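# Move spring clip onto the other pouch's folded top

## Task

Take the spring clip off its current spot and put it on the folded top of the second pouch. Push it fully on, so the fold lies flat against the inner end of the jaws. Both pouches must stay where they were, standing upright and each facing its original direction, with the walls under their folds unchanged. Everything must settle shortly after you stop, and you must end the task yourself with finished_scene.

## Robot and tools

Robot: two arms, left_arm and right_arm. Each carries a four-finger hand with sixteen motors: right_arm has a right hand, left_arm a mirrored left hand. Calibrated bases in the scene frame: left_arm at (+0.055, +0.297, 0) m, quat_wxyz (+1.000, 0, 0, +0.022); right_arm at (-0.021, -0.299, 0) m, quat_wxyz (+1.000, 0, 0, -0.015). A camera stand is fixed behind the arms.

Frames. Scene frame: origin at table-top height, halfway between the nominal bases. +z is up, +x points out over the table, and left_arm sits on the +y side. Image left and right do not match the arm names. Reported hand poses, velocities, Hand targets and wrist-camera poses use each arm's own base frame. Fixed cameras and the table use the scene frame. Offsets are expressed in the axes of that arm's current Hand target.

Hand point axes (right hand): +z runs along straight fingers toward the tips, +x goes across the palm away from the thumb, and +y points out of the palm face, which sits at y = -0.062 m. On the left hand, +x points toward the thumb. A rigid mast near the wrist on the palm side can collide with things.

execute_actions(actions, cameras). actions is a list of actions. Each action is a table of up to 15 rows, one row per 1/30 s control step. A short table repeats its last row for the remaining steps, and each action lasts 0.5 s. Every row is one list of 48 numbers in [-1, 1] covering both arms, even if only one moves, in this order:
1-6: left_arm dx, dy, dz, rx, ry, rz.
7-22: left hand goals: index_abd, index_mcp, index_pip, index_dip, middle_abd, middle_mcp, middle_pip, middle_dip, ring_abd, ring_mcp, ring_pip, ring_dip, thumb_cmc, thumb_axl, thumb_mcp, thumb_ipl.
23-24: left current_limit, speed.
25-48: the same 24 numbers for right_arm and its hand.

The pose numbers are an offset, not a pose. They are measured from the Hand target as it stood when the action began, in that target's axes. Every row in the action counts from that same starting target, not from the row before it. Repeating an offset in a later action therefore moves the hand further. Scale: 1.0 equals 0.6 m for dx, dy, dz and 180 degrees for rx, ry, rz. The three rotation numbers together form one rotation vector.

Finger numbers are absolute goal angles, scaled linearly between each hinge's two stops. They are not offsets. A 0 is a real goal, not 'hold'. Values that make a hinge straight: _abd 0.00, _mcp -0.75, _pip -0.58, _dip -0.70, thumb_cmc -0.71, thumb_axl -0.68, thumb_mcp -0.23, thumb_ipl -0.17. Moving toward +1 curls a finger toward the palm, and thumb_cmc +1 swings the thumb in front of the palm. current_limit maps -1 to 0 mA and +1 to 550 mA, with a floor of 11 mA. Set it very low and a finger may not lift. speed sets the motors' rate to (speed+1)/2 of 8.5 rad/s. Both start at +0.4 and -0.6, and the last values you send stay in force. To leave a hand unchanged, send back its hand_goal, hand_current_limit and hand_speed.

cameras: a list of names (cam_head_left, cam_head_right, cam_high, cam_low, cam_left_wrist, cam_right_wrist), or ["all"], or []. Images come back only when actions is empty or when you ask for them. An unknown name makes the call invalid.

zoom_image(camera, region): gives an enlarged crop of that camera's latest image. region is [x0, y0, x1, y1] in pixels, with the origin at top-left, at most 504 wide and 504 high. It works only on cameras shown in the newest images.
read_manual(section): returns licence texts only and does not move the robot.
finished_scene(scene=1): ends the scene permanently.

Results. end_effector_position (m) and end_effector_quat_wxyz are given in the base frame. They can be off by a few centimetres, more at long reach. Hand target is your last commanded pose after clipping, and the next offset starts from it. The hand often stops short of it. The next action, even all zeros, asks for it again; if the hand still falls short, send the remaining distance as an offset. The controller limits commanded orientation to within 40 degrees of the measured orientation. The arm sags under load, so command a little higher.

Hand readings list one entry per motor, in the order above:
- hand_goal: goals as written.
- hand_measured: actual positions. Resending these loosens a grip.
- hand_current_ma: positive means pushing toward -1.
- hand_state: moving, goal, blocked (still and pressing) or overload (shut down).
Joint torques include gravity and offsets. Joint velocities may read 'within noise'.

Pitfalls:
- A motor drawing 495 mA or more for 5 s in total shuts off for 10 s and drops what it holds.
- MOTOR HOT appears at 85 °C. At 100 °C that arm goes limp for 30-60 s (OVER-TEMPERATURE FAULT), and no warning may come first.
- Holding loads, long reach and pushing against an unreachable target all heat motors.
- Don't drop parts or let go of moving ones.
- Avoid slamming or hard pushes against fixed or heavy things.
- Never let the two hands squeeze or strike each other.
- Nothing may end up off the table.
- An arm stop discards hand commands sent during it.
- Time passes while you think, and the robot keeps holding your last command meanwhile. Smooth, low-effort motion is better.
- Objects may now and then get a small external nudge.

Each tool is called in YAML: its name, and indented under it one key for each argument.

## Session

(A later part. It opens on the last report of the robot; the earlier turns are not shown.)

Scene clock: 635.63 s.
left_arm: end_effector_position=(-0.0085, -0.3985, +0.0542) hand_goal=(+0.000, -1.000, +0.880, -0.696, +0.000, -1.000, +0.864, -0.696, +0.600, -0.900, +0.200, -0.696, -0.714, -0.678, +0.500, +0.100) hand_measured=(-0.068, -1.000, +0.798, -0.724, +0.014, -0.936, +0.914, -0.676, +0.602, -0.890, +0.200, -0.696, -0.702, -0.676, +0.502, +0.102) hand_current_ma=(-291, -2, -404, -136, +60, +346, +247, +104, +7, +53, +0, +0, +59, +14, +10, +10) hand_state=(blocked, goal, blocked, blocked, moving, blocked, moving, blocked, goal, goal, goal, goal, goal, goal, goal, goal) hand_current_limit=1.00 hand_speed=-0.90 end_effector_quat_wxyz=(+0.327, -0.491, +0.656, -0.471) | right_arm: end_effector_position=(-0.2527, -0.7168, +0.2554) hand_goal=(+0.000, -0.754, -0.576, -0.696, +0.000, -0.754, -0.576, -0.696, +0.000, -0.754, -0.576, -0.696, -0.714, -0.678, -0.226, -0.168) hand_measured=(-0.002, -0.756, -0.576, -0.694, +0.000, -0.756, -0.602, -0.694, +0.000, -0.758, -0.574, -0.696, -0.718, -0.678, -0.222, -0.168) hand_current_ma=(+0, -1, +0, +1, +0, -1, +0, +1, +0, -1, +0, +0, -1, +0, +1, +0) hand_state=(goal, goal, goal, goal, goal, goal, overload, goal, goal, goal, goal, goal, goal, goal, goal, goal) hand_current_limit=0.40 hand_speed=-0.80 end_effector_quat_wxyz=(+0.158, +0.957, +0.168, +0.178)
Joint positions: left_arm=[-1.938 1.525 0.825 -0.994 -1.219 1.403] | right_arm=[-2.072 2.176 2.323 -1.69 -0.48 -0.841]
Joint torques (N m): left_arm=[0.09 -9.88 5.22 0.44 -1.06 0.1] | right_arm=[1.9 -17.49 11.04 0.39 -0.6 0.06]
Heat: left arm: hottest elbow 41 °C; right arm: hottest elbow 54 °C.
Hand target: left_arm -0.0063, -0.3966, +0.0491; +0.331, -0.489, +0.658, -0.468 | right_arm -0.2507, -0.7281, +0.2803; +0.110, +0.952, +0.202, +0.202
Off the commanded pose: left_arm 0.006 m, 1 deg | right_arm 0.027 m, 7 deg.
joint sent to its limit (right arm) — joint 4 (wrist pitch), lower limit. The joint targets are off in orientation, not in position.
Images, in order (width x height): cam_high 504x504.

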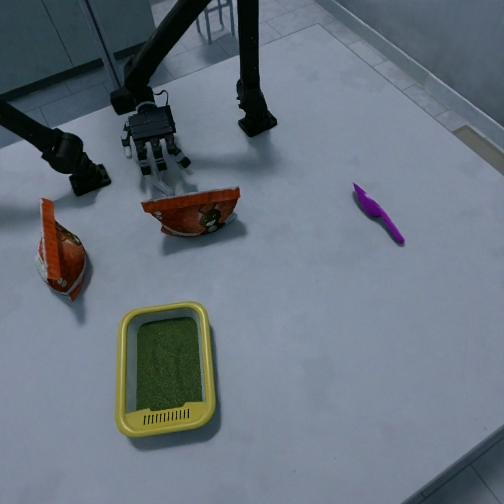

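execute_actions:
  actions:
    - [[0,0,0,0,0,0,-0.15,-1.0,0.82,-0.696,0.15,-1.0,0.82,-0.696,0.6,-0.9,0.2,-0.696,-0.714,-0.678,0.5,0.1,0.8,-0.85,0,0,0,0,0,0,0,-0.754,-0.576,-0.696,0,-0.754,-0.576,-0.696,0,-0.754,-0.576,-0.696,-0.714,-0.678,-0.226,-0.168,0.4,-0.8]]
    - [[0,0,0,0,0,0,-0.35,-1.0,0.82,-0.696,0.35,-1.0,0.82,-0.696,0.6,-0.9,0.2,-0.696,-0.714,-0.678,0.5,0.1,0.6,-0.85,0,0,0,0,0,0,0,-0.754,-0.576,-0.696,0,-0.754,-0.576,-0.696,0,-0.754,-0.576,-0.696,-0.714,-0.678,-0.226,-0.168,0.4,-0.8]]
    - [[0,0,0,0,0,0,-0.7,-1.0,0.82,-0.696,0.7,-1.0,0.82,-0.696,0.6,-0.9,0.2,-0.696,-0.714,-0.678,0.5,0.1,0.5,-0.85,0,0,0,0,0,0,0,-0.754,-0.576,-0.696,0,-0.754,-0.576,-0.696,0,-0.754,-0.576,-0.696,-0.714,-0.678,-0.226,-0.168,0.4,-0.8]]
  cameras: ["cam_high", "cam_low", "cam_left_wrist"]

zoom_image:
  camera: "cam_high"
  region: [120, 155, 180, 215]

zoom_image:
  camera: "cam_low"
  region: [350, 195, 420, 265]

zoom_image:
  camera: "cam_left_wrist"
  region: [80, 0, 260, 180]

Scene clock: 638.40 s.
left_arm: end_effector_position=(-0.0086, -0.3984, +0.0541) hand_goal=(-0.700, -1.000, +0.820, -0.696, +0.700, -1.000, +0.820, -0.696, +0.600, -0.900, +0.200, -0.696, -0.714, -0.678, +0.500, +0.100) hand_measured=(-0.696, -0.996, +0.816, -0.698, +0.696, -0.984, +0.822, -0.694, +0.602, -0.890, +0.200, -0.696, -0.702, -0.676, +0.502, +0.102) hand_current_ma=(+15, +22, -15, -12, -13, +87, +8, +11, +7, +53, +0, +0, +59, +14, +10, +10) hand_state=(goal, goal, goal, goal, goal, goal, goal, goal, goal, goal, goal, goal, goal, goal, goal, goal) hand_current_limit=0.50 hand_speed=-0.85 end_effector_quat_wxyz=(+0.327, -0.491, +0.656, -0.471) | right_arm: end_effector_position=(-0.2527, -0.7168, +0.2554) hand_goal=(+0.000, -0.754, -0.576, -0.696, +0.000, -0.754, -0.576, -0.696, +0.000, -0.754, -0.576, -0.696, -0.714, -0.678, -0.226, -0.168) hand_measured=(-0.002, -0.756, -0.576, -0.694, +0.000, -0.756, -0.602, -0.694, +0.000, -0.758, -0.574, -0.696, -0.718, -0.678, -0.222, -0.168) hand_current_ma=(+0, -1, +0, +1, +0, -1, +0, +1, +0, -1, +0, +0, -1, +0, +1, +0) hand_state=(goal, goal, goal, goal, goal, goal, overload, goal, goal, goal, goal, goal, goal, goal, goal, goal) hand_current_limit=0.40 hand_speed=-0.80 end_effector_quat_wxyz=(+0.158, +0.957, +0.168, +0.178)
Joint positions: left_arm=[-1.938 1.525 0.825 -0.994 -1.218 1.404] | right_arm=[-2.072 2.176 2.323 -1.69 -0.48 -0.841]
Joint torques (N m): left_arm=[0.09 -9.88 5.2 0.43 -1.11 0.09] | right_arm=[2.2 -17.96 11.15 0.57 -0.58 0.05]
Heat: left arm: hottest elbow 41 °C; right arm: hottest elbow 54 °C.
Hand target: left_arm -0.0063, -0.3966, +0.0491; +0.331, -0.489, +0.658, -0.468 | right_arm -0.2507, -0.7281, +0.2803; +0.110, +0.952, +0.202, +0.202
Off the commanded pose: left_arm 0.006 m, 1 deg | right_arm 0.027 m, 7 deg.
joint sent to its limit (right arm) — joint 4 (wrist pitch), lower limit. The joint targets are off in orientation, not in position.
Images, in order (width x height): cam_high 504x504, cam_low 504x504, cam_left_wrist 504x504.

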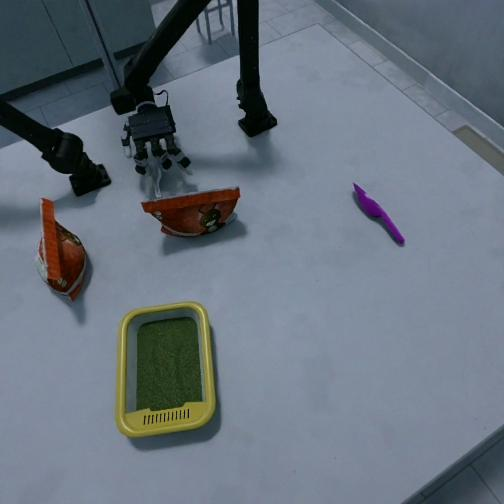

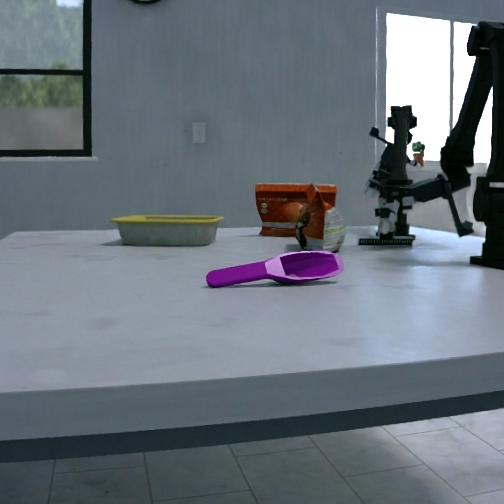

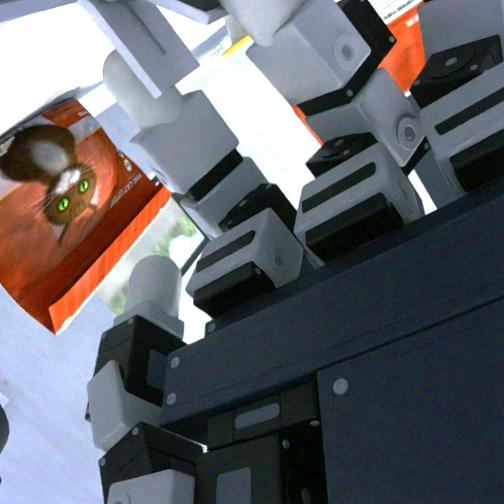

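Scaled by 8.400 from the camera's 504x504 image, which has a finer 720x720 frame.

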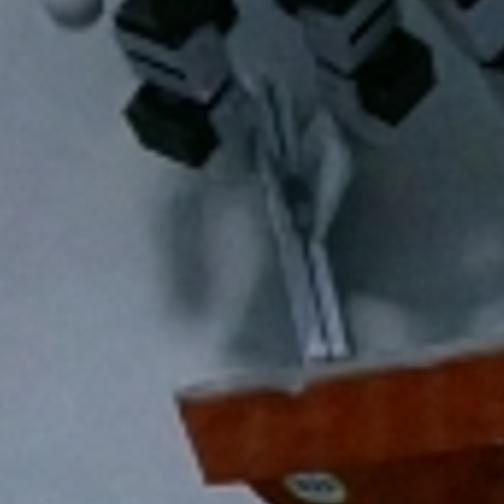

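Scaled by 7.200 from the camera's 504x504 image, which has a finer 720x720 frame.

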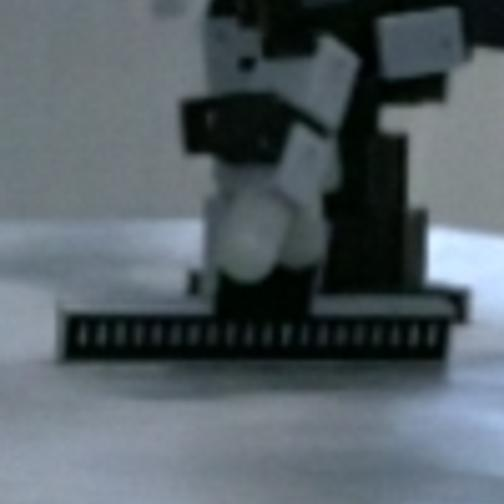

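Scaled by 2.800 from the camera's 504x504 image, which has a finer 720x720 frame.

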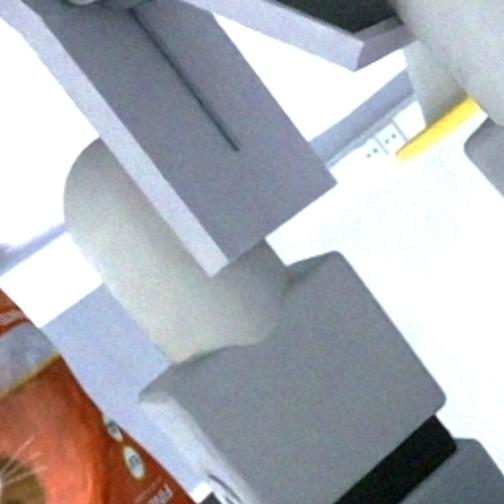

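execute_actions:
  actions:
    - [[0,0,0,0,0,0,-0.7,-1.0,0.89,-0.696,0.7,-1.0,0.89,-0.696,0.6,-0.9,0.2,-0.696,-0.714,-0.678,0.5,0.1,1.0,-0.85,0,0,0,0,0,0,0,-0.754,-0.576,-0.696,0,-0.754,-0.576,-0.696,0,-0.754,-0.576,-0.696,-0.714,-0.678,-0.226,-0.168,0.4,-0.8]]
    - [[0,0,0,0,0,0,-0.6,-1.0,0.91,-0.696,0.6,-1.0,0.91,-0.696,0.6,-0.9,0.2,-0.696,-0.714,-0.678,0.5,0.1,1.0,-0.85,0,0,0,0,0,0,0,-0.754,-0.576,-0.696,0,-0.754,-0.576,-0.696,0,-0.754,-0.576,-0.696,-0.714,-0.678,-0.226,-0.168,0.4,-0.8]]
  cameras: ["cam_high"]

zoom_image:
  camera: "cam_high"
  region: [120, 155, 180, 215]

Scene clock: 639.87 s.
left_arm: end_effector_position=(-0.0086, -0.3984, +0.0540) hand_goal=(-0.600, -1.000, +0.910, -0.696, +0.600, -1.000, +0.910, -0.696, +0.600, -0.900, +0.200, -0.696, -0.714, -0.678, +0.500, +0.100) hand_measured=(-0.614, -0.994, +0.840, -0.712, +0.612, -0.986, +0.850, -0.710, +0.602, -0.890, +0.200, -0.696, -0.702, -0.676, +0.502, +0.102) hand_current_ma=(-61, +31, -343, -76, +49, +74, -300, -73, +7, +53, +0, +0, +59, +14, +10, +10) hand_state=(goal, goal, blocked, goal, goal, goal, blocked, goal, goal, goal, goal, goal, goal, goal, goal, goal) hand_current_limit=1.00 hand_speed=-0.85 end_effector_quat_wxyz=(+0.327, -0.491, +0.656, -0.471) | right_arm: end_effector_position=(-0.2527, -0.7168, +0.2554) hand_goal=(+0.000, -0.754, -0.576, -0.696, +0.000, -0.754, -0.576, -0.696, +0.000, -0.754, -0.576, -0.696, -0.714, -0.678, -0.226, -0.168) hand_measured=(-0.002, -0.756, -0.576, -0.694, +0.000, -0.756, -0.602, -0.694, +0.000, -0.758, -0.574, -0.696, -0.718, -0.678, -0.222, -0.168) hand_current_ma=(+0, -1, +0, +1, +0, -1, +0, +1, +0, -1, +0, +0, -1, +0, +1, +0) hand_state=(goal, goal, goal, goal, goal, goal, overload, goal, goal, goal, goal, goal, goal, goal, goal, goal) hand_current_limit=0.40 hand_speed=-0.80 end_effector_quat_wxyz=(+0.158, +0.957, +0.168, +0.178)
Joint positions: left_arm=[-1.938 1.525 0.825 -0.994 -1.218 1.404] | right_arm=[-2.072 2.176 2.323 -1.69 -0.48 -0.841]
Joint torques (N m): left_arm=[0.03 -9.82 5.18 0.44 -1.12 0.09] | right_arm=[1.96 -18.37 11.18 0.54 -0.55 0.05]
Heat: left arm: hottest elbow 41 °C; right arm: hottest elbow 54 °C.
Hand target: left_arm -0.0063, -0.3966, +0.0491; +0.331, -0.489, +0.658, -0.468 | right_arm -0.2507, -0.7281, +0.2803; +0.110, +0.952, +0.202, +0.202
Off the commanded pose: left_arm 0.006 m, 1 deg | right_arm 0.027 m, 7 deg.
joint sent to its limit (right arm) — joint 4 (wrist pitch), lower limit. The joint targets are off in orientation, not in position.
Images, in order (width x height): cam_high 504x504.

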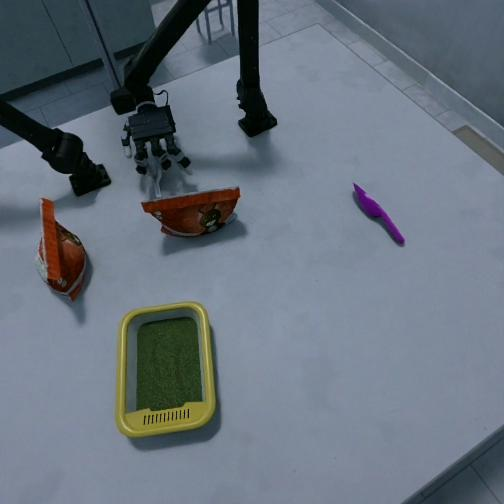

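Scaled by 8.400 from the camera's 504x504 image, which has a finer 720x720 frame.

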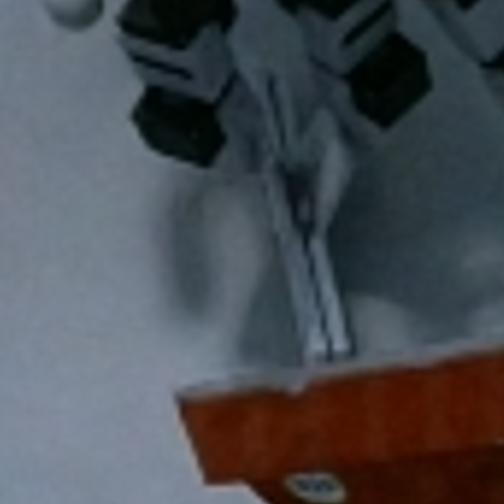

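execute_actions:
  actions:
    - [[0,0,0,0,0,0,-0.45,-1.0,0.925,-0.696,0.45,-1.0,0.92,-0.696,0.6,-0.9,0.2,-0.696,-0.714,-0.678,0.5,0.1,1.0,-0.85,0,0,0,0,0,0,0,-0.754,-0.576,-0.696,0,-0.754,-0.576,-0.696,0,-0.754,-0.576,-0.696,-0.714,-0.678,-0.226,-0.168,0.4,-0.8]]
    - [[0,0,0,0,0,0,-0.3,-1.0,0.925,-0.696,0.3,-1.0,0.92,-0.696,0.6,-0.9,0.2,-0.696,-0.714,-0.678,0.5,0.1,1.0,-0.85,0,0,0,0,0,0,0,-0.754,-0.576,-0.696,0,-0.754,-0.576,-0.696,0,-0.754,-0.576,-0.696,-0.714,-0.678,-0.226,-0.168,0.4,-0.8]]
  cameras: ["cam_high"]

zoom_image:
  camera: "cam_high"
  region: [120, 155, 180, 215]

Scene clock: 641.30 s.
left_arm: end_effector_position=(-0.0086, -0.3984, +0.0540) hand_goal=(-0.300, -1.000, +0.924, -0.696, +0.300, -1.000, +0.920, -0.696, +0.600, -0.900, +0.200, -0.696, -0.714, -0.678, +0.500, +0.100) hand_measured=(-0.350, -0.998, +0.840, -0.724, +0.344, -0.986, +0.846, -0.730, +0.602, -0.890, +0.200, -0.696, -0.702, -0.676, +0.502, +0.102) hand_current_ma=(-214, +11, -413, -135, +191, +73, -362, -169, +7, +53, +0, +0, +59, +14, +10, +10) hand_state=(blocked, goal, blocked, blocked, blocked, goal, blocked, blocked, goal, goal, goal, goal, goal, goal, goal, goal) hand_current_limit=1.00 hand_speed=-0.85 end_effector_quat_wxyz=(+0.327, -0.491, +0.656, -0.471) | right_arm: end_effector_position=(-0.2527, -0.7168, +0.2554) hand_goal=(+0.000, -0.754, -0.576, -0.696, +0.000, -0.754, -0.576, -0.696, +0.000, -0.754, -0.576, -0.696, -0.714, -0.678, -0.226, -0.168) hand_measured=(-0.002, -0.756, -0.576, -0.694, +0.000, -0.756, -0.602, -0.694, +0.000, -0.758, -0.574, -0.696, -0.718, -0.678, -0.222, -0.168) hand_current_ma=(+0, -1, +0, +1, +0, -1, +0, +1, +0, -1, +0, +0, -1, +0, +1, +0) hand_state=(goal, goal, goal, goal, goal, goal, overload, goal, goal, goal, goal, goal, goal, goal, goal, goal) hand_current_limit=0.40 hand_speed=-0.80 end_effector_quat_wxyz=(+0.158, +0.957, +0.168, +0.178)
Joint positions: left_arm=[-1.938 1.525 0.825 -0.994 -1.218 1.404] | right_arm=[-2.072 2.176 2.323 -1.69 -0.48 -0.841]
Joint torques (N m): left_arm=[-0.03 -9.88 5.23 0.42 -1.12 0.08] | right_arm=[2.02 -17.96 10.99 0.61 -0.58 0.08]
Heat: left arm: hottest elbow 41 °C; right arm: hottest elbow 54 °C.
Hand target: left_arm -0.0063, -0.3966, +0.0491; +0.331, -0.489, +0.658, -0.468 | right_arm -0.2507, -0.7281, +0.2803; +0.110, +0.952, +0.202, +0.202
Off the commanded pose: left_arm 0.006 m, 1 deg | right_arm 0.027 m, 7 deg.
joint sent to its limit (right arm) — joint 4 (wrist pitch), lower limit. The joint targets are off in orientation, not in position.
Images, in order (width x height): cam_high 504x504.

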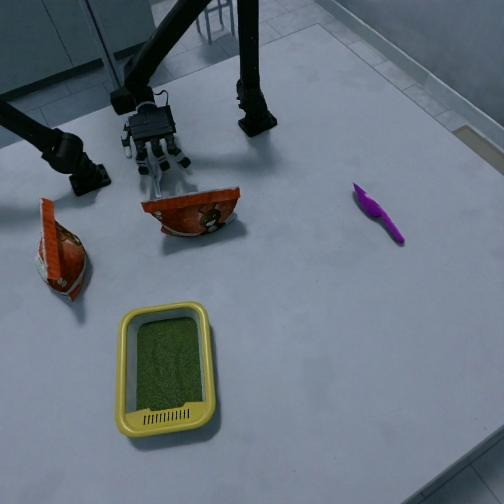

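Scaled by 8.400 from the camera's 504x504 image, which has a finer 720x720 frame.

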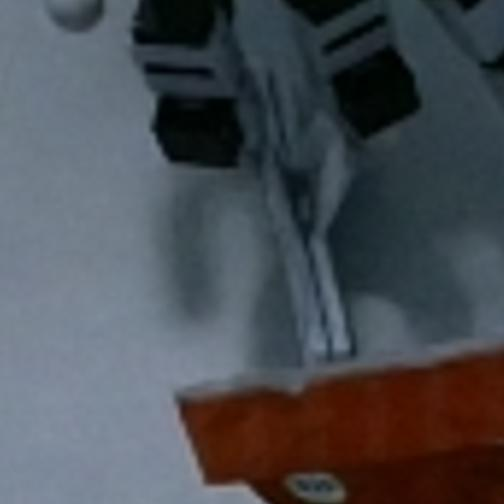

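execute_actions:
  actions:
    - [[0,0,0,0,0,0,-0.18,-1.0,0.895,-0.696,0.18,-1.0,0.895,-0.696,0.6,-0.9,0.2,-0.696,-0.714,-0.678,0.5,0.1,1.0,-0.85,0,0,0,0,0,0,0,-0.754,-0.576,-0.696,0,-0.754,-0.576,-0.696,0,-0.754,-0.576,-0.696,-0.714,-0.678,-0.226,-0.168,0.4,-0.8]]
  cameras: ["cam_high"]

zoom_image:
  camera: "cam_high"
  region: [120, 155, 180, 215]

Scene clock: 642.20 s.
left_arm: end_effector_position=(-0.0086, -0.3984, +0.0541) hand_goal=(-0.180, -1.000, +0.894, -0.696, +0.180, -1.000, +0.894, -0.696, +0.600, -0.900, +0.200, -0.696, -0.714, -0.678, +0.500, +0.100) hand_measured=(-0.250, -0.998, +0.828, -0.724, +0.244, -0.986, +0.834, -0.730, +0.602, -0.890, +0.200, -0.696, -0.702, -0.676, +0.502, +0.102) hand_current_ma=(-304, +10, -329, -135, +277, +73, -299, -169, +7, +53, +0, +0, +59, +14, +10, +10) hand_state=(blocked, goal, blocked, blocked, blocked, goal, blocked, blocked, goal, goal, goal, goal, goal, goal, goal, goal) hand_current_limit=1.00 hand_speed=-0.85 end_effector_quat_wxyz=(+0.327, -0.491, +0.656, -0.471) | right_arm: end_effector_position=(-0.2527, -0.7168, +0.2554) hand_goal=(+0.000, -0.754, -0.576, -0.696, +0.000, -0.754, -0.576, -0.696, +0.000, -0.754, -0.576, -0.696, -0.714, -0.678, -0.226, -0.168) hand_measured=(-0.002, -0.756, -0.576, -0.694, +0.000, -0.756, -0.602, -0.694, +0.000, -0.758, -0.574, -0.696, -0.718, -0.678, -0.222, -0.168) hand_current_ma=(+0, -1, +0, +1, +0, -1, +0, +1, +0, -1, +0, +0, -1, +0, +1, +0) hand_state=(goal, goal, goal, goal, goal, goal, overload, goal, goal, goal, goal, goal, goal, goal, goal, goal) hand_current_limit=0.40 hand_speed=-0.80 end_effector_quat_wxyz=(+0.158, +0.957, +0.168, +0.178)
Joint positions: left_arm=[-1.938 1.525 0.825 -0.994 -1.218 1.404] | right_arm=[-2.072 2.176 2.323 -1.69 -0.48 -0.841]
Joint torques (N m): left_arm=[0.03 -9.93 5.27 0.42 -1.11 0.09] | right_arm=[1.85 -18.37 11 0.31 -0.58 0.04]
Heat: left arm: hottest elbow 41 °C; right arm: hottest elbow 54 °C.
Hand target: left_arm -0.0063, -0.3966, +0.0492; +0.331, -0.489, +0.658, -0.468 | right_arm -0.2507, -0.7281, +0.2803; +0.110, +0.952, +0.202, +0.202
Off the commanded pose: left_arm 0.006 m, 1 deg | right_arm 0.027 m, 7 deg.
joint sent to its limit (right arm) — joint 4 (wrist pitch), lower limit. The joint targets are off in orientation, not in position.
Images, in order (width x height): cam_high 504x504.

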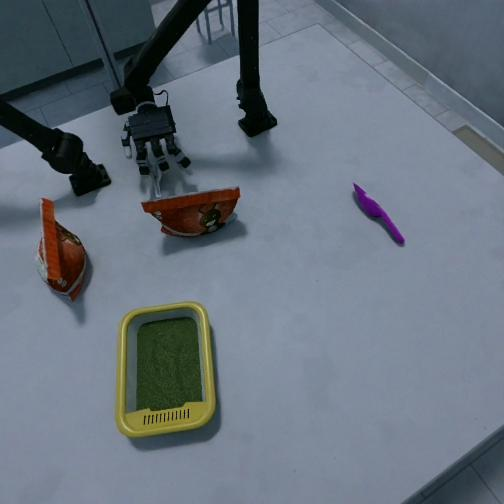

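Scaled by 8.400 from the camera's 504x504 image, which has a finer 720x720 frame.

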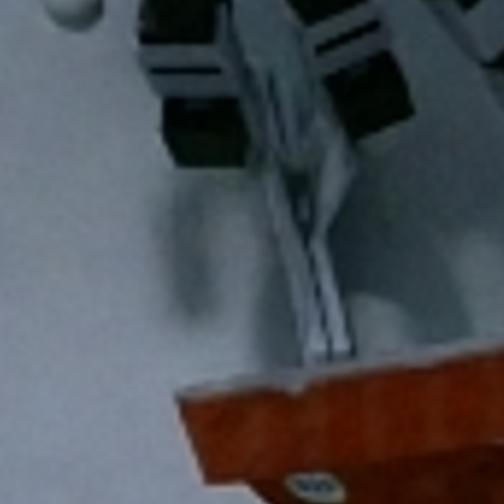

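execute_actions:
  actions:
    - [[0,0,0,0,0,0,-0.1,-1.0,0.885,-0.696,0.1,-1.0,0.885,-0.696,0.6,-0.9,0.2,-0.696,-0.714,-0.678,0.5,0.1,1.0,-0.85,0,0,0,0,0,0,0,-0.754,-0.576,-0.696,0,-0.754,-0.576,-0.696,0,-0.754,-0.576,-0.696,-0.714,-0.678,-0.226,-0.168,0.4,-0.8]]
  cameras: ["cam_high"]

zoom_image:
  camera: "cam_high"
  region: [120, 155, 180, 215]

Scene clock: 643.03 s.
left_arm: end_effector_position=(-0.0085, -0.3985, +0.0542) hand_goal=(-0.100, -1.000, +0.884, -0.696, +0.100, -1.000, +0.884, -0.696, +0.600, -0.900, +0.200, -0.696, -0.714, -0.678, +0.500, +0.100) hand_measured=(-0.178, -0.998, +0.824, -0.724, +0.170, -0.986, +0.830, -0.730, +0.602, -0.890, +0.200, -0.696, -0.702, -0.676, +0.502, +0.102) hand_current_ma=(-338, +8, -293, -135, +305, +72, -264, -169, +7, +53, +0, +0, +59, +14, +10, +10) hand_state=(blocked, goal, blocked, blocked, blocked, goal, blocked, blocked, goal, goal, goal, goal, goal, goal, goal, goal) hand_current_limit=1.00 hand_speed=-0.85 end_effector_quat_wxyz=(+0.327, -0.491, +0.656, -0.471) | right_arm: end_effector_position=(-0.2527, -0.7168, +0.2554) hand_goal=(+0.000, -0.754, -0.576, -0.696, +0.000, -0.754, -0.576, -0.696, +0.000, -0.754, -0.576, -0.696, -0.714, -0.678, -0.226, -0.168) hand_measured=(-0.002, -0.756, -0.576, -0.694, +0.000, -0.756, -0.602, -0.694, +0.000, -0.758, -0.574, -0.696, -0.718, -0.678, -0.222, -0.168) hand_current_ma=(+0, -1, +0, +1, +0, -1, +0, +1, +0, -1, +0, +0, -1, +0, +1, +0) hand_state=(goal, goal, goal, goal, goal, goal, overload, goal, goal, goal, goal, goal, goal, goal, goal, goal) hand_current_limit=0.40 hand_speed=-0.80 end_effector_quat_wxyz=(+0.158, +0.957, +0.168, +0.178)
Joint positions: left_arm=[-1.938 1.525 0.825 -0.994 -1.219 1.404] | right_arm=[-2.072 2.176 2.323 -1.69 -0.48 -0.841]
Joint torques (N m): left_arm=[-0.03 -9.93 5.22 0.42 -1.09 0.08] | right_arm=[1.79 -17.9 11.02 0.43 -0.56 0.05]
Heat: left arm: hottest elbow 41 °C; right arm: hottest elbow 54 °C.
Hand target: left_arm -0.0063, -0.3966, +0.0491; +0.331, -0.489, +0.658, -0.468 | right_arm -0.2507, -0.7281, +0.2803; +0.110, +0.952, +0.202, +0.202
Off the commanded pose: left_arm 0.006 m, 1 deg | right_arm 0.027 m, 7 deg.
joint sent to its limit (right arm) — joint 4 (wrist pitch), lower limit. The joint targets are off in orientation, not in position.
Images, in order (width x height): cam_high 504x504.

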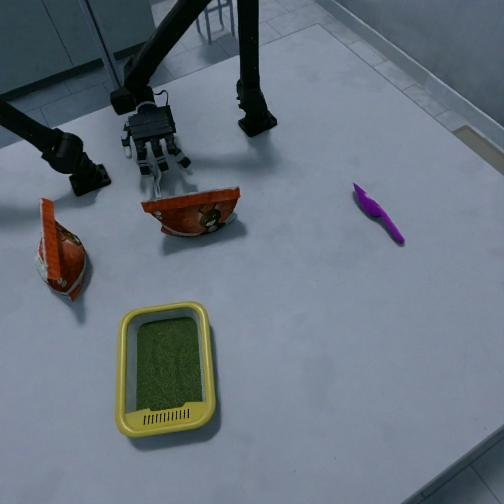

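Scaled by 8.400 from the camera's 504x504 image, which has a finer 720x720 frame.

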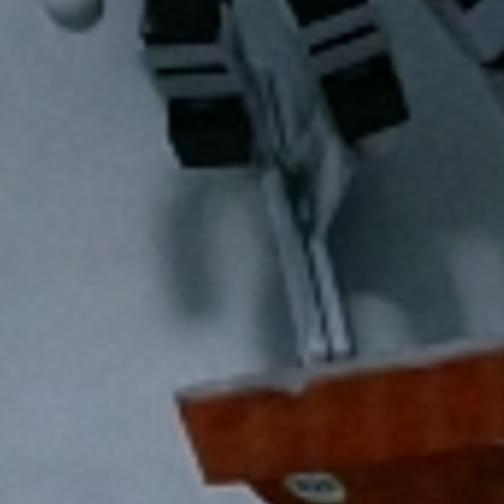

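execute_actions:
  actions:
    - [[0,0,0,0,0,0,-0.02,-1.0,0.86,-0.696,0.02,-1.0,0.86,-0.696,0.6,-0.9,0.2,-0.696,-0.714,-0.678,0.5,0.1,1.0,-0.85,0,0,0,0,0,0,0,-0.754,-0.576,-0.696,0,-0.754,-0.576,-0.696,0,-0.754,-0.576,-0.696,-0.714,-0.678,-0.226,-0.168,0.4,-0.8]]
  cameras: ["cam_high"]

zoom_image:
  camera: "cam_high"
  region: [120, 155, 180, 215]

Scene clock: 643.93 s.
left_arm: end_effector_position=(-0.0084, -0.3985, +0.0543) hand_goal=(-0.020, -1.000, +0.860, -0.696, +0.020, -1.000, +0.860, -0.696, +0.600, -0.900, +0.200, -0.696, -0.714, -0.678, +0.500, +0.100) hand_measured=(-0.108, -0.998, +0.818, -0.724, +0.096, -0.988, +0.824, -0.728, +0.602, -0.890, +0.200, -0.696, -0.702, -0.676, +0.502, +0.102) hand_current_ma=(-381, +6, -204, -134, +330, +59, -172, -156, +7, +53, +0, +0, +59, +14, +10, +10) hand_state=(blocked, goal, blocked, blocked, blocked, goal, blocked, blocked, goal, goal, goal, goal, goal, goal, goal, goal) hand_current_limit=1.00 hand_speed=-0.85 end_effector_quat_wxyz=(+0.327, -0.491, +0.656, -0.472) | right_arm: end_effector_position=(-0.2527, -0.7168, +0.2554) hand_goal=(+0.000, -0.754, -0.576, -0.696, +0.000, -0.754, -0.576, -0.696, +0.000, -0.754, -0.576, -0.696, -0.714, -0.678, -0.226, -0.168) hand_measured=(-0.002, -0.756, -0.576, -0.694, +0.000, -0.756, -0.602, -0.694, +0.000, -0.758, -0.574, -0.696, -0.718, -0.678, -0.222, -0.168) hand_current_ma=(+0, -1, +0, +1, +0, -1, +0, +1, +0, -1, +0, +0, -1, +0, +1, +0) hand_state=(goal, goal, goal, goal, goal, goal, overload, goal, goal, goal, goal, goal, goal, goal, goal, goal) hand_current_limit=0.40 hand_speed=-0.80 end_effector_quat_wxyz=(+0.158, +0.957, +0.168, +0.178)
Joint positions: left_arm=[-1.938 1.525 0.825 -0.994 -1.22 1.404] | right_arm=[-2.072 2.176 2.323 -1.69 -0.48 -0.841]
Joint torques (N m): left_arm=[0.09 -9.93 5.22 0.43 -1.05 0.09] | right_arm=[1.96 -18.2 11.18 0.39 -0.6 0.07]
Heat: left arm: hottest elbow 41 °C; right arm: hottest elbow 54 °C.
Hand target: left_arm -0.0063, -0.3966, +0.0492; +0.331, -0.489, +0.658, -0.468 | right_arm -0.2507, -0.7281, +0.2803; +0.110, +0.952, +0.202, +0.202
Off the commanded pose: left_arm 0.006 m, 1 deg | right_arm 0.027 m, 7 deg.
joint sent to its limit (right arm) — joint 4 (wrist pitch), lower limit. The joint targets are off in orientation, not in position.
Images, in order (width x height): cam_high 504x504.

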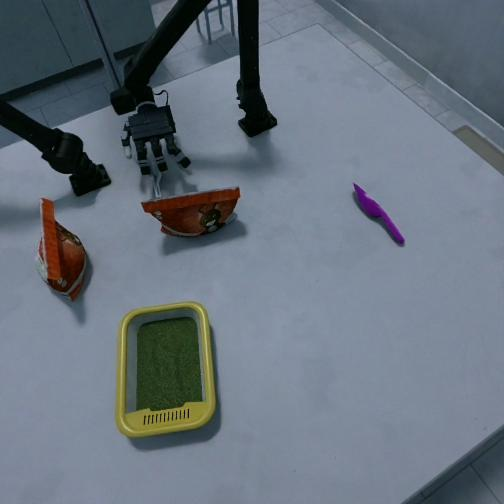

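Scaled by 8.400 from the camera's 504x504 image, which has a finer 720x720 frame.

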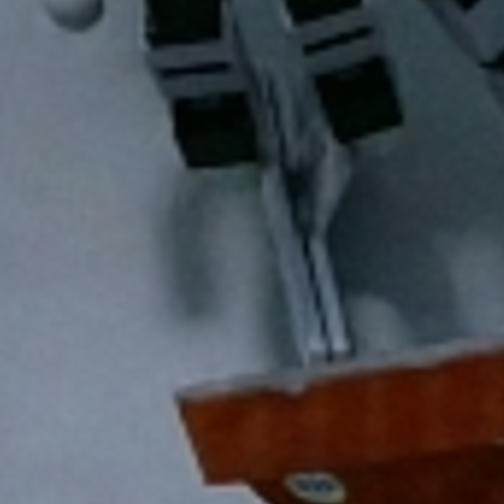

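execute_actions:
  actions:
    - [[0,0,0,0,0,0,0.06,-1.0,0.84,-0.696,-0.06,-1.0,0.842,-0.696,0.6,-0.9,0.2,-0.696,-0.714,-0.678,0.5,0.1,1.0,-0.85,0,0,0,0,0,0,0,-0.754,-0.576,-0.696,0,-0.754,-0.576,-0.696,0,-0.754,-0.576,-0.696,-0.714,-0.678,-0.226,-0.168,0.4,-0.8]]
  cameras: ["cam_high"]

zoom_image:
  camera: "cam_high"
  region: [120, 155, 180, 215]

Scene clock: 644.83 s.
left_arm: end_effector_position=(-0.0083, -0.3986, +0.0544) hand_goal=(+0.060, -1.000, +0.840, -0.696, -0.060, -1.000, +0.842, -0.696, +0.600, -0.900, +0.200, -0.696, -0.714, -0.678, +0.500, +0.100) hand_measured=(-0.022, -0.998, +0.812, -0.706, -0.002, -1.000, +0.840, -0.700, +0.602, -0.890, +0.200, -0.696, -0.702, -0.676, +0.502, +0.102) hand_current_ma=(-356, +10, -137, -52, +253, +4, -11, -17, +7, +53, +0, +0, +59, +14, +10, +10) hand_state=(blocked, goal, blocked, goal, blocked, goal, goal, goal, goal, goal, goal, goal, goal, goal, goal, goal) hand_current_limit=1.00 hand_speed=-0.85 end_effector_quat_wxyz=(+0.327, -0.490, +0.655, -0.472) | right_arm: end_effector_position=(-0.2527, -0.7168, +0.2554) hand_goal=(+0.000, -0.754, -0.576, -0.696, +0.000, -0.754, -0.576, -0.696, +0.000, -0.754, -0.576, -0.696, -0.714, -0.678, -0.226, -0.168) hand_measured=(-0.002, -0.756, -0.576, -0.694, +0.000, -0.756, -0.602, -0.694, +0.000, -0.758, -0.574, -0.696, -0.718, -0.678, -0.222, -0.168) hand_current_ma=(+0, -1, +0, +1, +0, -1, +0, +1, +0, -1, +0, +0, -1, +0, +1, +0) hand_state=(goal, goal, goal, goal, goal, goal, overload, goal, goal, goal, goal, goal, goal, goal, goal, goal) hand_current_limit=0.40 hand_speed=-0.80 end_effector_quat_wxyz=(+0.158, +0.957, +0.168, +0.178)
Joint positions: left_arm=[-1.938 1.525 0.825 -0.994 -1.221 1.404] | right_arm=[-2.072 2.176 2.323 -1.69 -0.48 -0.841]
Joint torques (N m): left_arm=[-0.03 -9.93 5.26 0.44 -1.01 0.08] | right_arm=[1.9 -18.02 11.08 0.53 -0.62 0.07]
Heat: left arm: hottest elbow 41 °C; right arm: hottest elbow 54 °C.
Hand target: left_arm -0.0063, -0.3966, +0.0491; +0.331, -0.489, +0.658, -0.468 | right_arm -0.2507, -0.7281, +0.2803; +0.110, +0.952, +0.202, +0.202
Off the commanded pose: left_arm 0.006 m, 1 deg | right_arm 0.027 m, 7 deg.
joint sent to its limit (right arm) — joint 4 (wrist pitch), lower limit. The joint targets are off in orientation, not in position.
Images, in order (width x height): cam_high 504x504.

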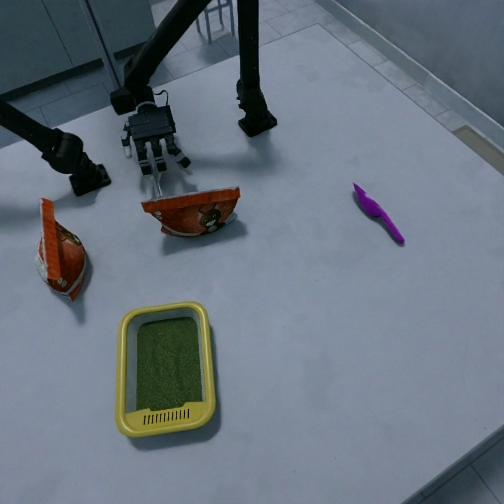

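Scaled by 8.400 from the camera's 504x504 image, which has a finer 720x720 frame.

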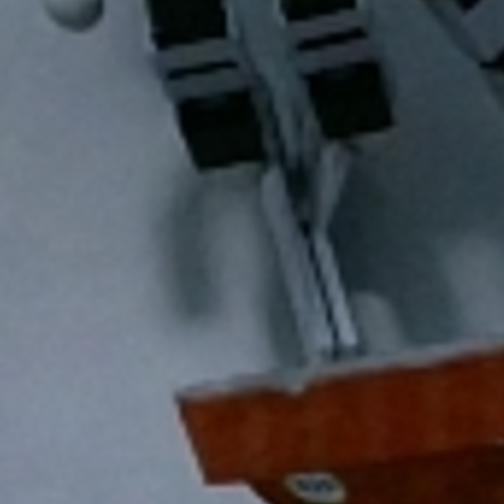

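execute_actions:
  actions:
    - [[0,0,0,0,0,0,0.1,-1.0,0.86,-0.696,-0.08,-1.0,0.81,-0.696,0.6,-0.9,0.2,-0.696,-0.714,-0.678,0.5,0.1,1.0,-0.85,0,0,0,0,0,0,0,-0.754,-0.576,-0.696,0,-0.754,-0.576,-0.696,0,-0.754,-0.576,-0.696,-0.714,-0.678,-0.226,-0.168,0.4,-0.8]]
  cameras: ["cam_high"]

zoom_image:
  camera: "cam_high"
  region: [120, 155, 180, 215]

Scene clock: 645.70 s.
left_arm: end_effector_position=(-0.0083, -0.3986, +0.0544) hand_goal=(+0.100, -1.000, +0.860, -0.696, -0.080, -1.000, +0.810, -0.696, +0.600, -0.900, +0.200, -0.696, -0.714, -0.678, +0.500, +0.100) hand_measured=(+0.012, -1.000, +0.816, -0.706, -0.022, -1.000, +0.836, -0.692, +0.602, -0.890, +0.200, -0.696, -0.702, -0.676, +0.502, +0.102) hand_current_ma=(-381, +1, -222, -52, +252, +4, +126, +16, +7, +53, +0, +0, +59, +14, +10, +10) hand_state=(blocked, goal, blocked, goal, blocked, goal, blocked, goal, goal, goal, goal, goal, goal, goal, goal, goal) hand_current_limit=1.00 hand_speed=-0.85 end_effector_quat_wxyz=(+0.327, -0.490, +0.655, -0.472) | right_arm: end_effector_position=(-0.2527, -0.7168, +0.2554) hand_goal=(+0.000, -0.754, -0.576, -0.696, +0.000, -0.754, -0.576, -0.696, +0.000, -0.754, -0.576, -0.696, -0.714, -0.678, -0.226, -0.168) hand_measured=(-0.002, -0.756, -0.576, -0.694, +0.000, -0.756, -0.602, -0.694, +0.000, -0.758, -0.574, -0.696, -0.718, -0.678, -0.222, -0.168) hand_current_ma=(+0, -1, +0, +1, +0, -1, +0, +1, +0, -1, +0, +0, -1, +0, +1, +0) hand_state=(goal, goal, goal, goal, goal, goal, overload, goal, goal, goal, goal, goal, goal, goal, goal, goal) hand_current_limit=0.40 hand_speed=-0.80 end_effector_quat_wxyz=(+0.158, +0.957, +0.168, +0.178)
Joint positions: left_arm=[-1.938 1.525 0.825 -0.994 -1.221 1.404] | right_arm=[-2.072 2.176 2.323 -1.69 -0.48 -0.841]
Joint torques (N m): left_arm=[0.09 -9.93 5.23 0.46 -1.01 0.09] | right_arm=[1.96 -17.85 11.1 0.4 -0.59 0.05]
Heat: left arm: hottest elbow 41 °C; right arm: hottest elbow 54 °C.
Hand target: left_arm -0.0063, -0.3966, +0.0492; +0.331, -0.489, +0.658, -0.468 | right_arm -0.2507, -0.7281, +0.2803; +0.110, +0.952, +0.202, +0.202
Off the commanded pose: left_arm 0.006 m, 1 deg | right_arm 0.027 m, 7 deg.
joint sent to its limit (right arm) — joint 4 (wrist pitch), lower limit. The joint targets are off in orientation, not in position.
Images, in order (width x height): cam_high 504x504.

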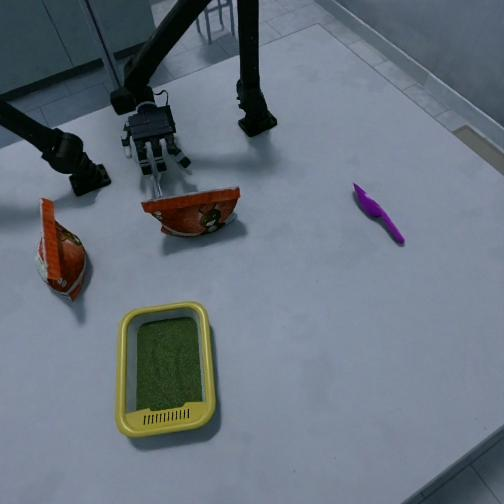

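Scaled by 8.400 from the camera's 504x504 image, which has a finer 720x720 frame.

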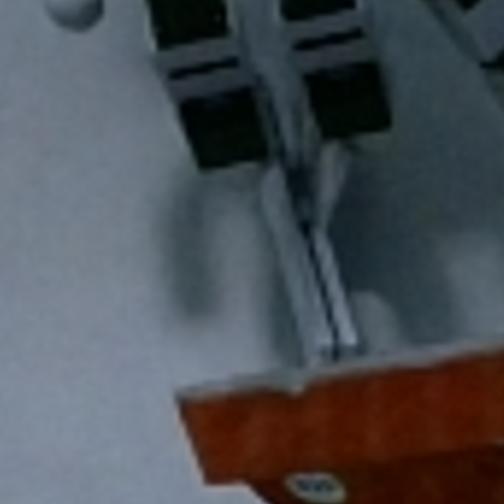

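execute_actions:
  actions:
    - [[0,0,0,0,0,0,0.15,-1.0,0.87,-0.696,-0.15,-1.0,0.81,-0.696,0.6,-0.9,0.2,-0.696,-0.714,-0.678,0.5,0.1,1.0,-0.85,0,0,0,0,0,0,0,-0.754,-0.576,-0.696,0,-0.754,-0.576,-0.696,0,-0.754,-0.576,-0.696,-0.714,-0.678,-0.226,-0.168,0.4,-0.8]]
  cameras: ["cam_high"]

zoom_image:
  camera: "cam_high"
  region: [120, 155, 180, 215]

Scene clock: 646.53 s.
left_arm: end_effector_position=(-0.0083, -0.3986, +0.0544) hand_goal=(+0.150, -1.000, +0.870, -0.696, -0.150, -1.000, +0.810, -0.696, +0.600, -0.900, +0.200, -0.696, -0.714, -0.678, +0.500, +0.100) hand_measured=(+0.118, -0.996, +0.882, -0.694, -0.130, -0.998, +0.856, -0.676, +0.602, -0.890, +0.200, -0.696, -0.702, -0.676, +0.502, +0.102) hand_current_ma=(-134, +16, +58, +5, +88, +12, +230, +97, +7, +53, +0, +0, +59, +14, +10, +10) hand_state=(blocked, goal, goal, goal, blocked, goal, blocked, goal, goal, goal, goal, goal, goal, goal, goal, goal) hand_current_limit=1.00 hand_speed=-0.85 end_effector_quat_wxyz=(+0.327, -0.490, +0.655, -0.472) | right_arm: end_effector_position=(-0.2527, -0.7168, +0.2554) hand_goal=(+0.000, -0.754, -0.576, -0.696, +0.000, -0.754, -0.576, -0.696, +0.000, -0.754, -0.576, -0.696, -0.714, -0.678, -0.226, -0.168) hand_measured=(-0.002, -0.756, -0.576, -0.694, +0.000, -0.756, -0.602, -0.694, +0.000, -0.758, -0.574, -0.696, -0.718, -0.678, -0.222, -0.168) hand_current_ma=(+0, -1, +0, +1, +0, -1, +0, +1, +0, -1, +0, +0, -1, +0, +1, +0) hand_state=(goal, goal, goal, goal, goal, goal, overload, goal, goal, goal, goal, goal, goal, goal, goal, goal) hand_current_limit=0.40 hand_speed=-0.80 end_effector_quat_wxyz=(+0.158, +0.957, +0.168, +0.178)
Joint positions: left_arm=[-1.938 1.525 0.825 -0.994 -1.221 1.404] | right_arm=[-2.072 2.176 2.323 -1.69 -0.48 -0.841]
Joint torques (N m): left_arm=[0.09 -9.99 5.23 0.44 -1.01 0.09] | right_arm=[2.14 -18.49 11 0.46 -0.59 0.02]
Heat: left arm: hottest elbow 41 °C; right arm: hottest elbow 54 °C.
Hand target: left_arm -0.0063, -0.3966, +0.0492; +0.331, -0.489, +0.658, -0.468 | right_arm -0.2507, -0.7281, +0.2803; +0.110, +0.952, +0.202, +0.202
Off the commanded pose: left_arm 0.006 m, 1 deg | right_arm 0.027 m, 7 deg.
joint sent to its limit (right arm) — joint 4 (wrist pitch), lower limit. The joint targets are off in orientation, not in position.
Images, in order (width x height): cam_high 504x504.

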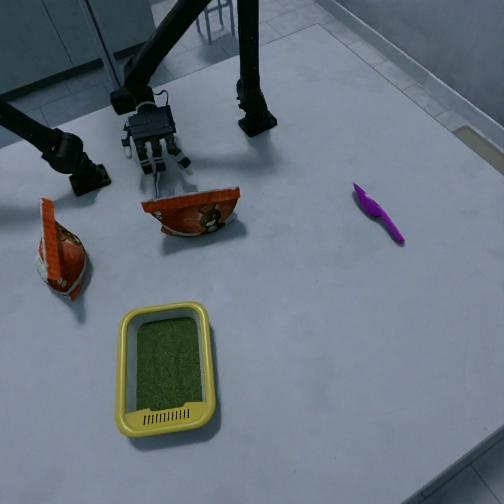

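Scaled by 8.400 from the camera's 504x504 image, which has a finer 720x720 frame.

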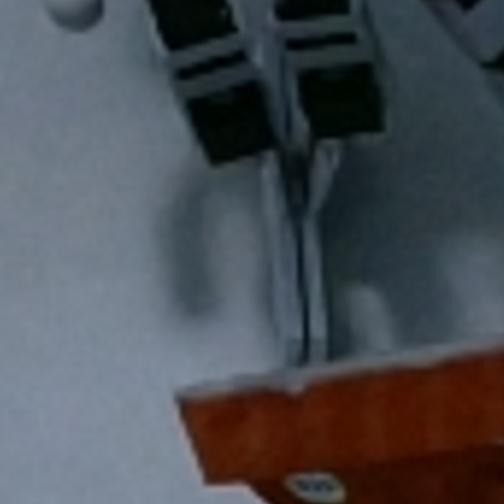

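execute_actions:
  actions:
    - [[0,0,0,0,0,0,0.2,-1.0,0.82,-0.696,-0.2,-1.0,0.83,-0.696,0.6,-0.9,0.2,-0.696,-0.714,-0.678,0.5,0.1,1.0,-0.85,0,0,0,0,0,0,0,-0.754,-0.576,-0.696,0,-0.754,-0.576,-0.696,0,-0.754,-0.576,-0.696,-0.714,-0.678,-0.226,-0.168,0.4,-0.8]]
  cameras: ["cam_high"]

zoom_image:
  camera: "cam_high"
  region: [120, 155, 180, 215]

Scene clock: 647.80 s.
left_arm: end_effector_position=(-0.0085, -0.3991, +0.0544) hand_goal=(+0.200, -1.000, +0.820, -0.696, -0.200, -1.000, +0.830, -0.696, +0.600, -0.900, +0.200, -0.696, -0.714, -0.678, +0.500, +0.100) hand_measured=(+0.184, -1.000, +0.882, -0.682, -0.188, -1.000, +0.876, -0.676, +0.602, -0.890, +0.200, -0.696, -0.702, -0.676, +0.502, +0.102) hand_current_ma=(-67, +4, +307, +67, +48, +5, +229, +97, +7, +53, +0, +0, +59, +14, +10, +10) hand_state=(goal, goal, blocked, goal, goal, goal, blocked, goal, goal, goal, goal, goal, goal, goal, goal, goal) hand_current_limit=1.00 hand_speed=-0.85 end_effector_quat_wxyz=(+0.326, -0.491, +0.655, -0.472) | right_arm: end_effector_position=(-0.2527, -0.7168, +0.2554) hand_goal=(+0.000, -0.754, -0.576, -0.696, +0.000, -0.754, -0.576, -0.696, +0.000, -0.754, -0.576, -0.696, -0.714, -0.678, -0.226, -0.168) hand_measured=(-0.002, -0.756, -0.576, -0.694, +0.000, -0.756, -0.602, -0.694, +0.000, -0.758, -0.574, -0.696, -0.718, -0.678, -0.222, -0.168) hand_current_ma=(+0, -1, +0, +1, +0, -1, +0, +1, +0, -1, +0, +0, -1, +0, +1, +0) hand_state=(goal, goal, goal, goal, goal, goal, overload, goal, goal, goal, goal, goal, goal, goal, goal, goal) hand_current_limit=0.40 hand_speed=-0.80 end_effector_quat_wxyz=(+0.158, +0.957, +0.168, +0.178)
Joint positions: left_arm=[-1.938 1.525 0.825 -0.992 -1.221 1.404] | right_arm=[-2.072 2.176 2.323 -1.69 -0.48 -0.841]
Joint torques (N m): left_arm=[-0.03 -10.05 5.23 0.34 -1.02 0.09] | right_arm=[2.02 -18.2 11.1 0.46 -0.57 0.09]
Heat: left arm: hottest elbow 41 °C; right arm: hottest elbow 55 °C.
Hand target: left_arm -0.0063, -0.3967, +0.0492; +0.331, -0.489, +0.658, -0.468 | right_arm -0.2507, -0.7281, +0.2803; +0.110, +0.952, +0.202, +0.202
Off the commanded pose: left_arm 0.006 m, 1 deg | right_arm 0.027 m, 7 deg.
joint sent to its limit (right arm) — joint 4 (wrist pitch), lower limit. The joint targets are off in orientation, not in position.
Images, in order (width x height): cam_high 504x504.

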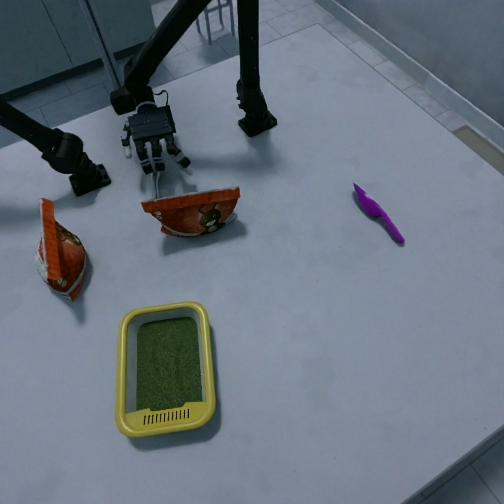

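Scaled by 8.400 from the camera's 504x504 image, which has a finer 720x720 frame.

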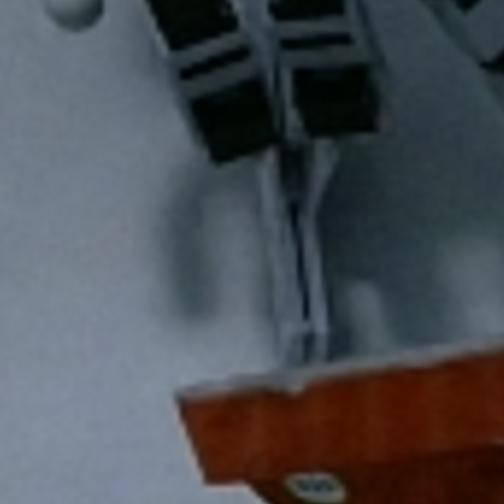

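execute_actions:
  actions:
    - [[0,0,0,0,0,0,0.28,-1.0,0.82,-0.696,-0.28,-1.0,0.81,-0.696,0.6,-0.9,0.2,-0.696,-0.714,-0.678,0.5,0.1,1.0,-0.8,0,0,0,0,0,0,0,-0.754,-0.576,-0.696,0,-0.754,-0.576,-0.696,0,-0.754,-0.576,-0.696,-0.714,-0.678,-0.226,-0.168,0.4,-0.8]]
  cameras: ["cam_high", "cam_low"]

zoom_image:
  camera: "cam_high"
  region: [120, 155, 180, 215]

zoom_image:
  camera: "cam_low"
  region: [350, 195, 420, 265]

Scene clock: 648.70 s.
left_arm: end_effector_position=(-0.0085, -0.3991, +0.0544) hand_goal=(+0.280, -1.000, +0.820, -0.696, -0.280, -1.000, +0.810, -0.696, +0.600, -0.900, +0.200, -0.696, -0.714, -0.678, +0.500, +0.100) hand_measured=(+0.272, -1.000, +0.886, -0.676, -0.276, -0.994, +0.882, -0.664, +0.602, -0.890, +0.200, -0.696, -0.702, -0.676, +0.502, +0.102) hand_current_ma=(-34, +0, +331, +102, +15, +35, +354, +155, +7, +53, +0, +0, +59, +14, +10, +10) hand_state=(goal, goal, blocked, blocked, goal, goal, blocked, blocked, goal, goal, goal, goal, goal, goal, goal, goal) hand_current_limit=1.00 hand_speed=-0.80 end_effector_quat_wxyz=(+0.326, -0.491, +0.655, -0.472) | right_arm: end_effector_position=(-0.2527, -0.7168, +0.2554) hand_goal=(+0.000, -0.754, -0.576, -0.696, +0.000, -0.754, -0.576, -0.696, +0.000, -0.754, -0.576, -0.696, -0.714, -0.678, -0.226, -0.168) hand_measured=(-0.002, -0.756, -0.576, -0.694, +0.000, -0.756, -0.602, -0.694, +0.000, -0.758, -0.574, -0.696, -0.718, -0.678, -0.222, -0.168) hand_current_ma=(+0, -1, +0, +1, +0, -1, +0, +1, +0, -1, +0, +0, -1, +0, +1, +0) hand_state=(goal, goal, goal, goal, goal, goal, overload, goal, goal, goal, goal, goal, goal, goal, goal, goal) hand_current_limit=0.40 hand_speed=-0.80 end_effector_quat_wxyz=(+0.158, +0.957, +0.168, +0.178)
Joint positions: left_arm=[-1.938 1.525 0.825 -0.992 -1.221 1.404] | right_arm=[-2.072 2.176 2.323 -1.69 -0.48 -0.841]
Joint torques (N m): left_arm=[0.03 -9.76 5.26 0.4 -1.02 0.09] | right_arm=[1.79 -17.61 11 0.62 -0.59 0.06]
Heat: left arm: hottest elbow 41 °C; right arm: hottest elbow 55 °C.
Hand target: left_arm -0.0063, -0.3967, +0.0492; +0.331, -0.489, +0.658, -0.468 | right_arm -0.2507, -0.7281, +0.2803; +0.110, +0.952, +0.202, +0.202
Off the commanded pose: left_arm 0.006 m, 1 deg | right_arm 0.027 m, 7 deg.
joint sent to its limit (right arm) — joint 4 (wrist pitch), lower limit. The joint targets are off in orientation, not in position.
Images, in order (width x height): cam_high 504x504, cam_low 504x504.

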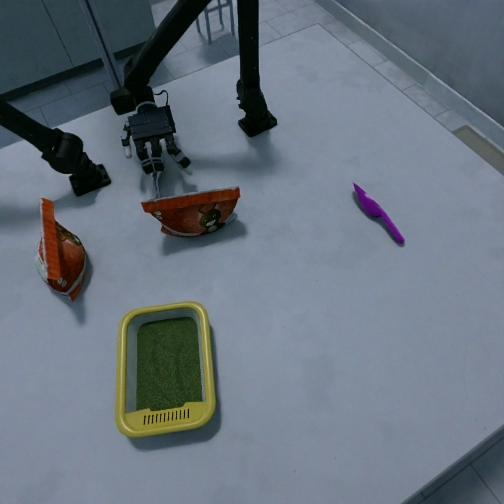

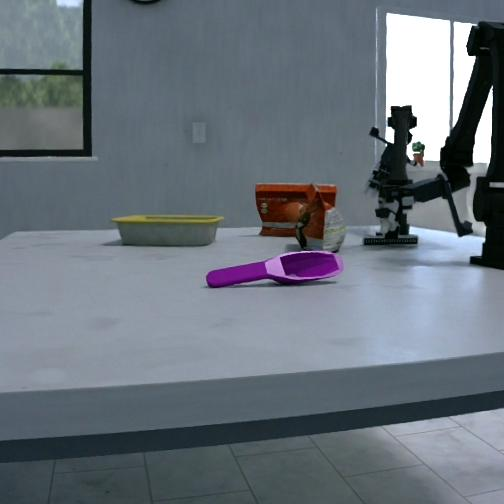

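Scaled by 8.400 from the camera's 504x504 image, which has a finer 720x720 frame.

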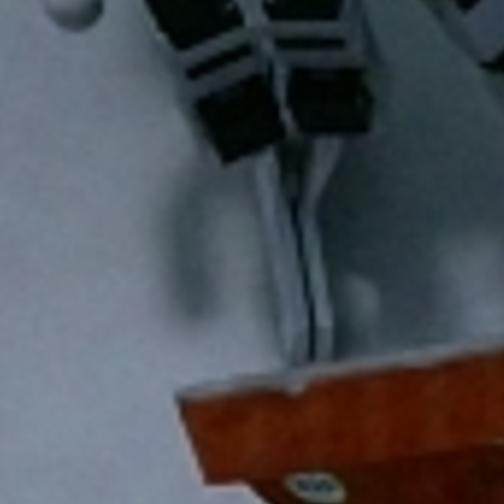

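Scaled by 7.200 from the camera's 504x504 image, which has a finer 720x720 frame.

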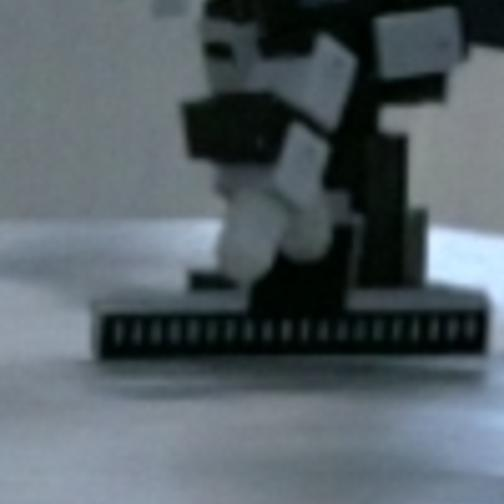

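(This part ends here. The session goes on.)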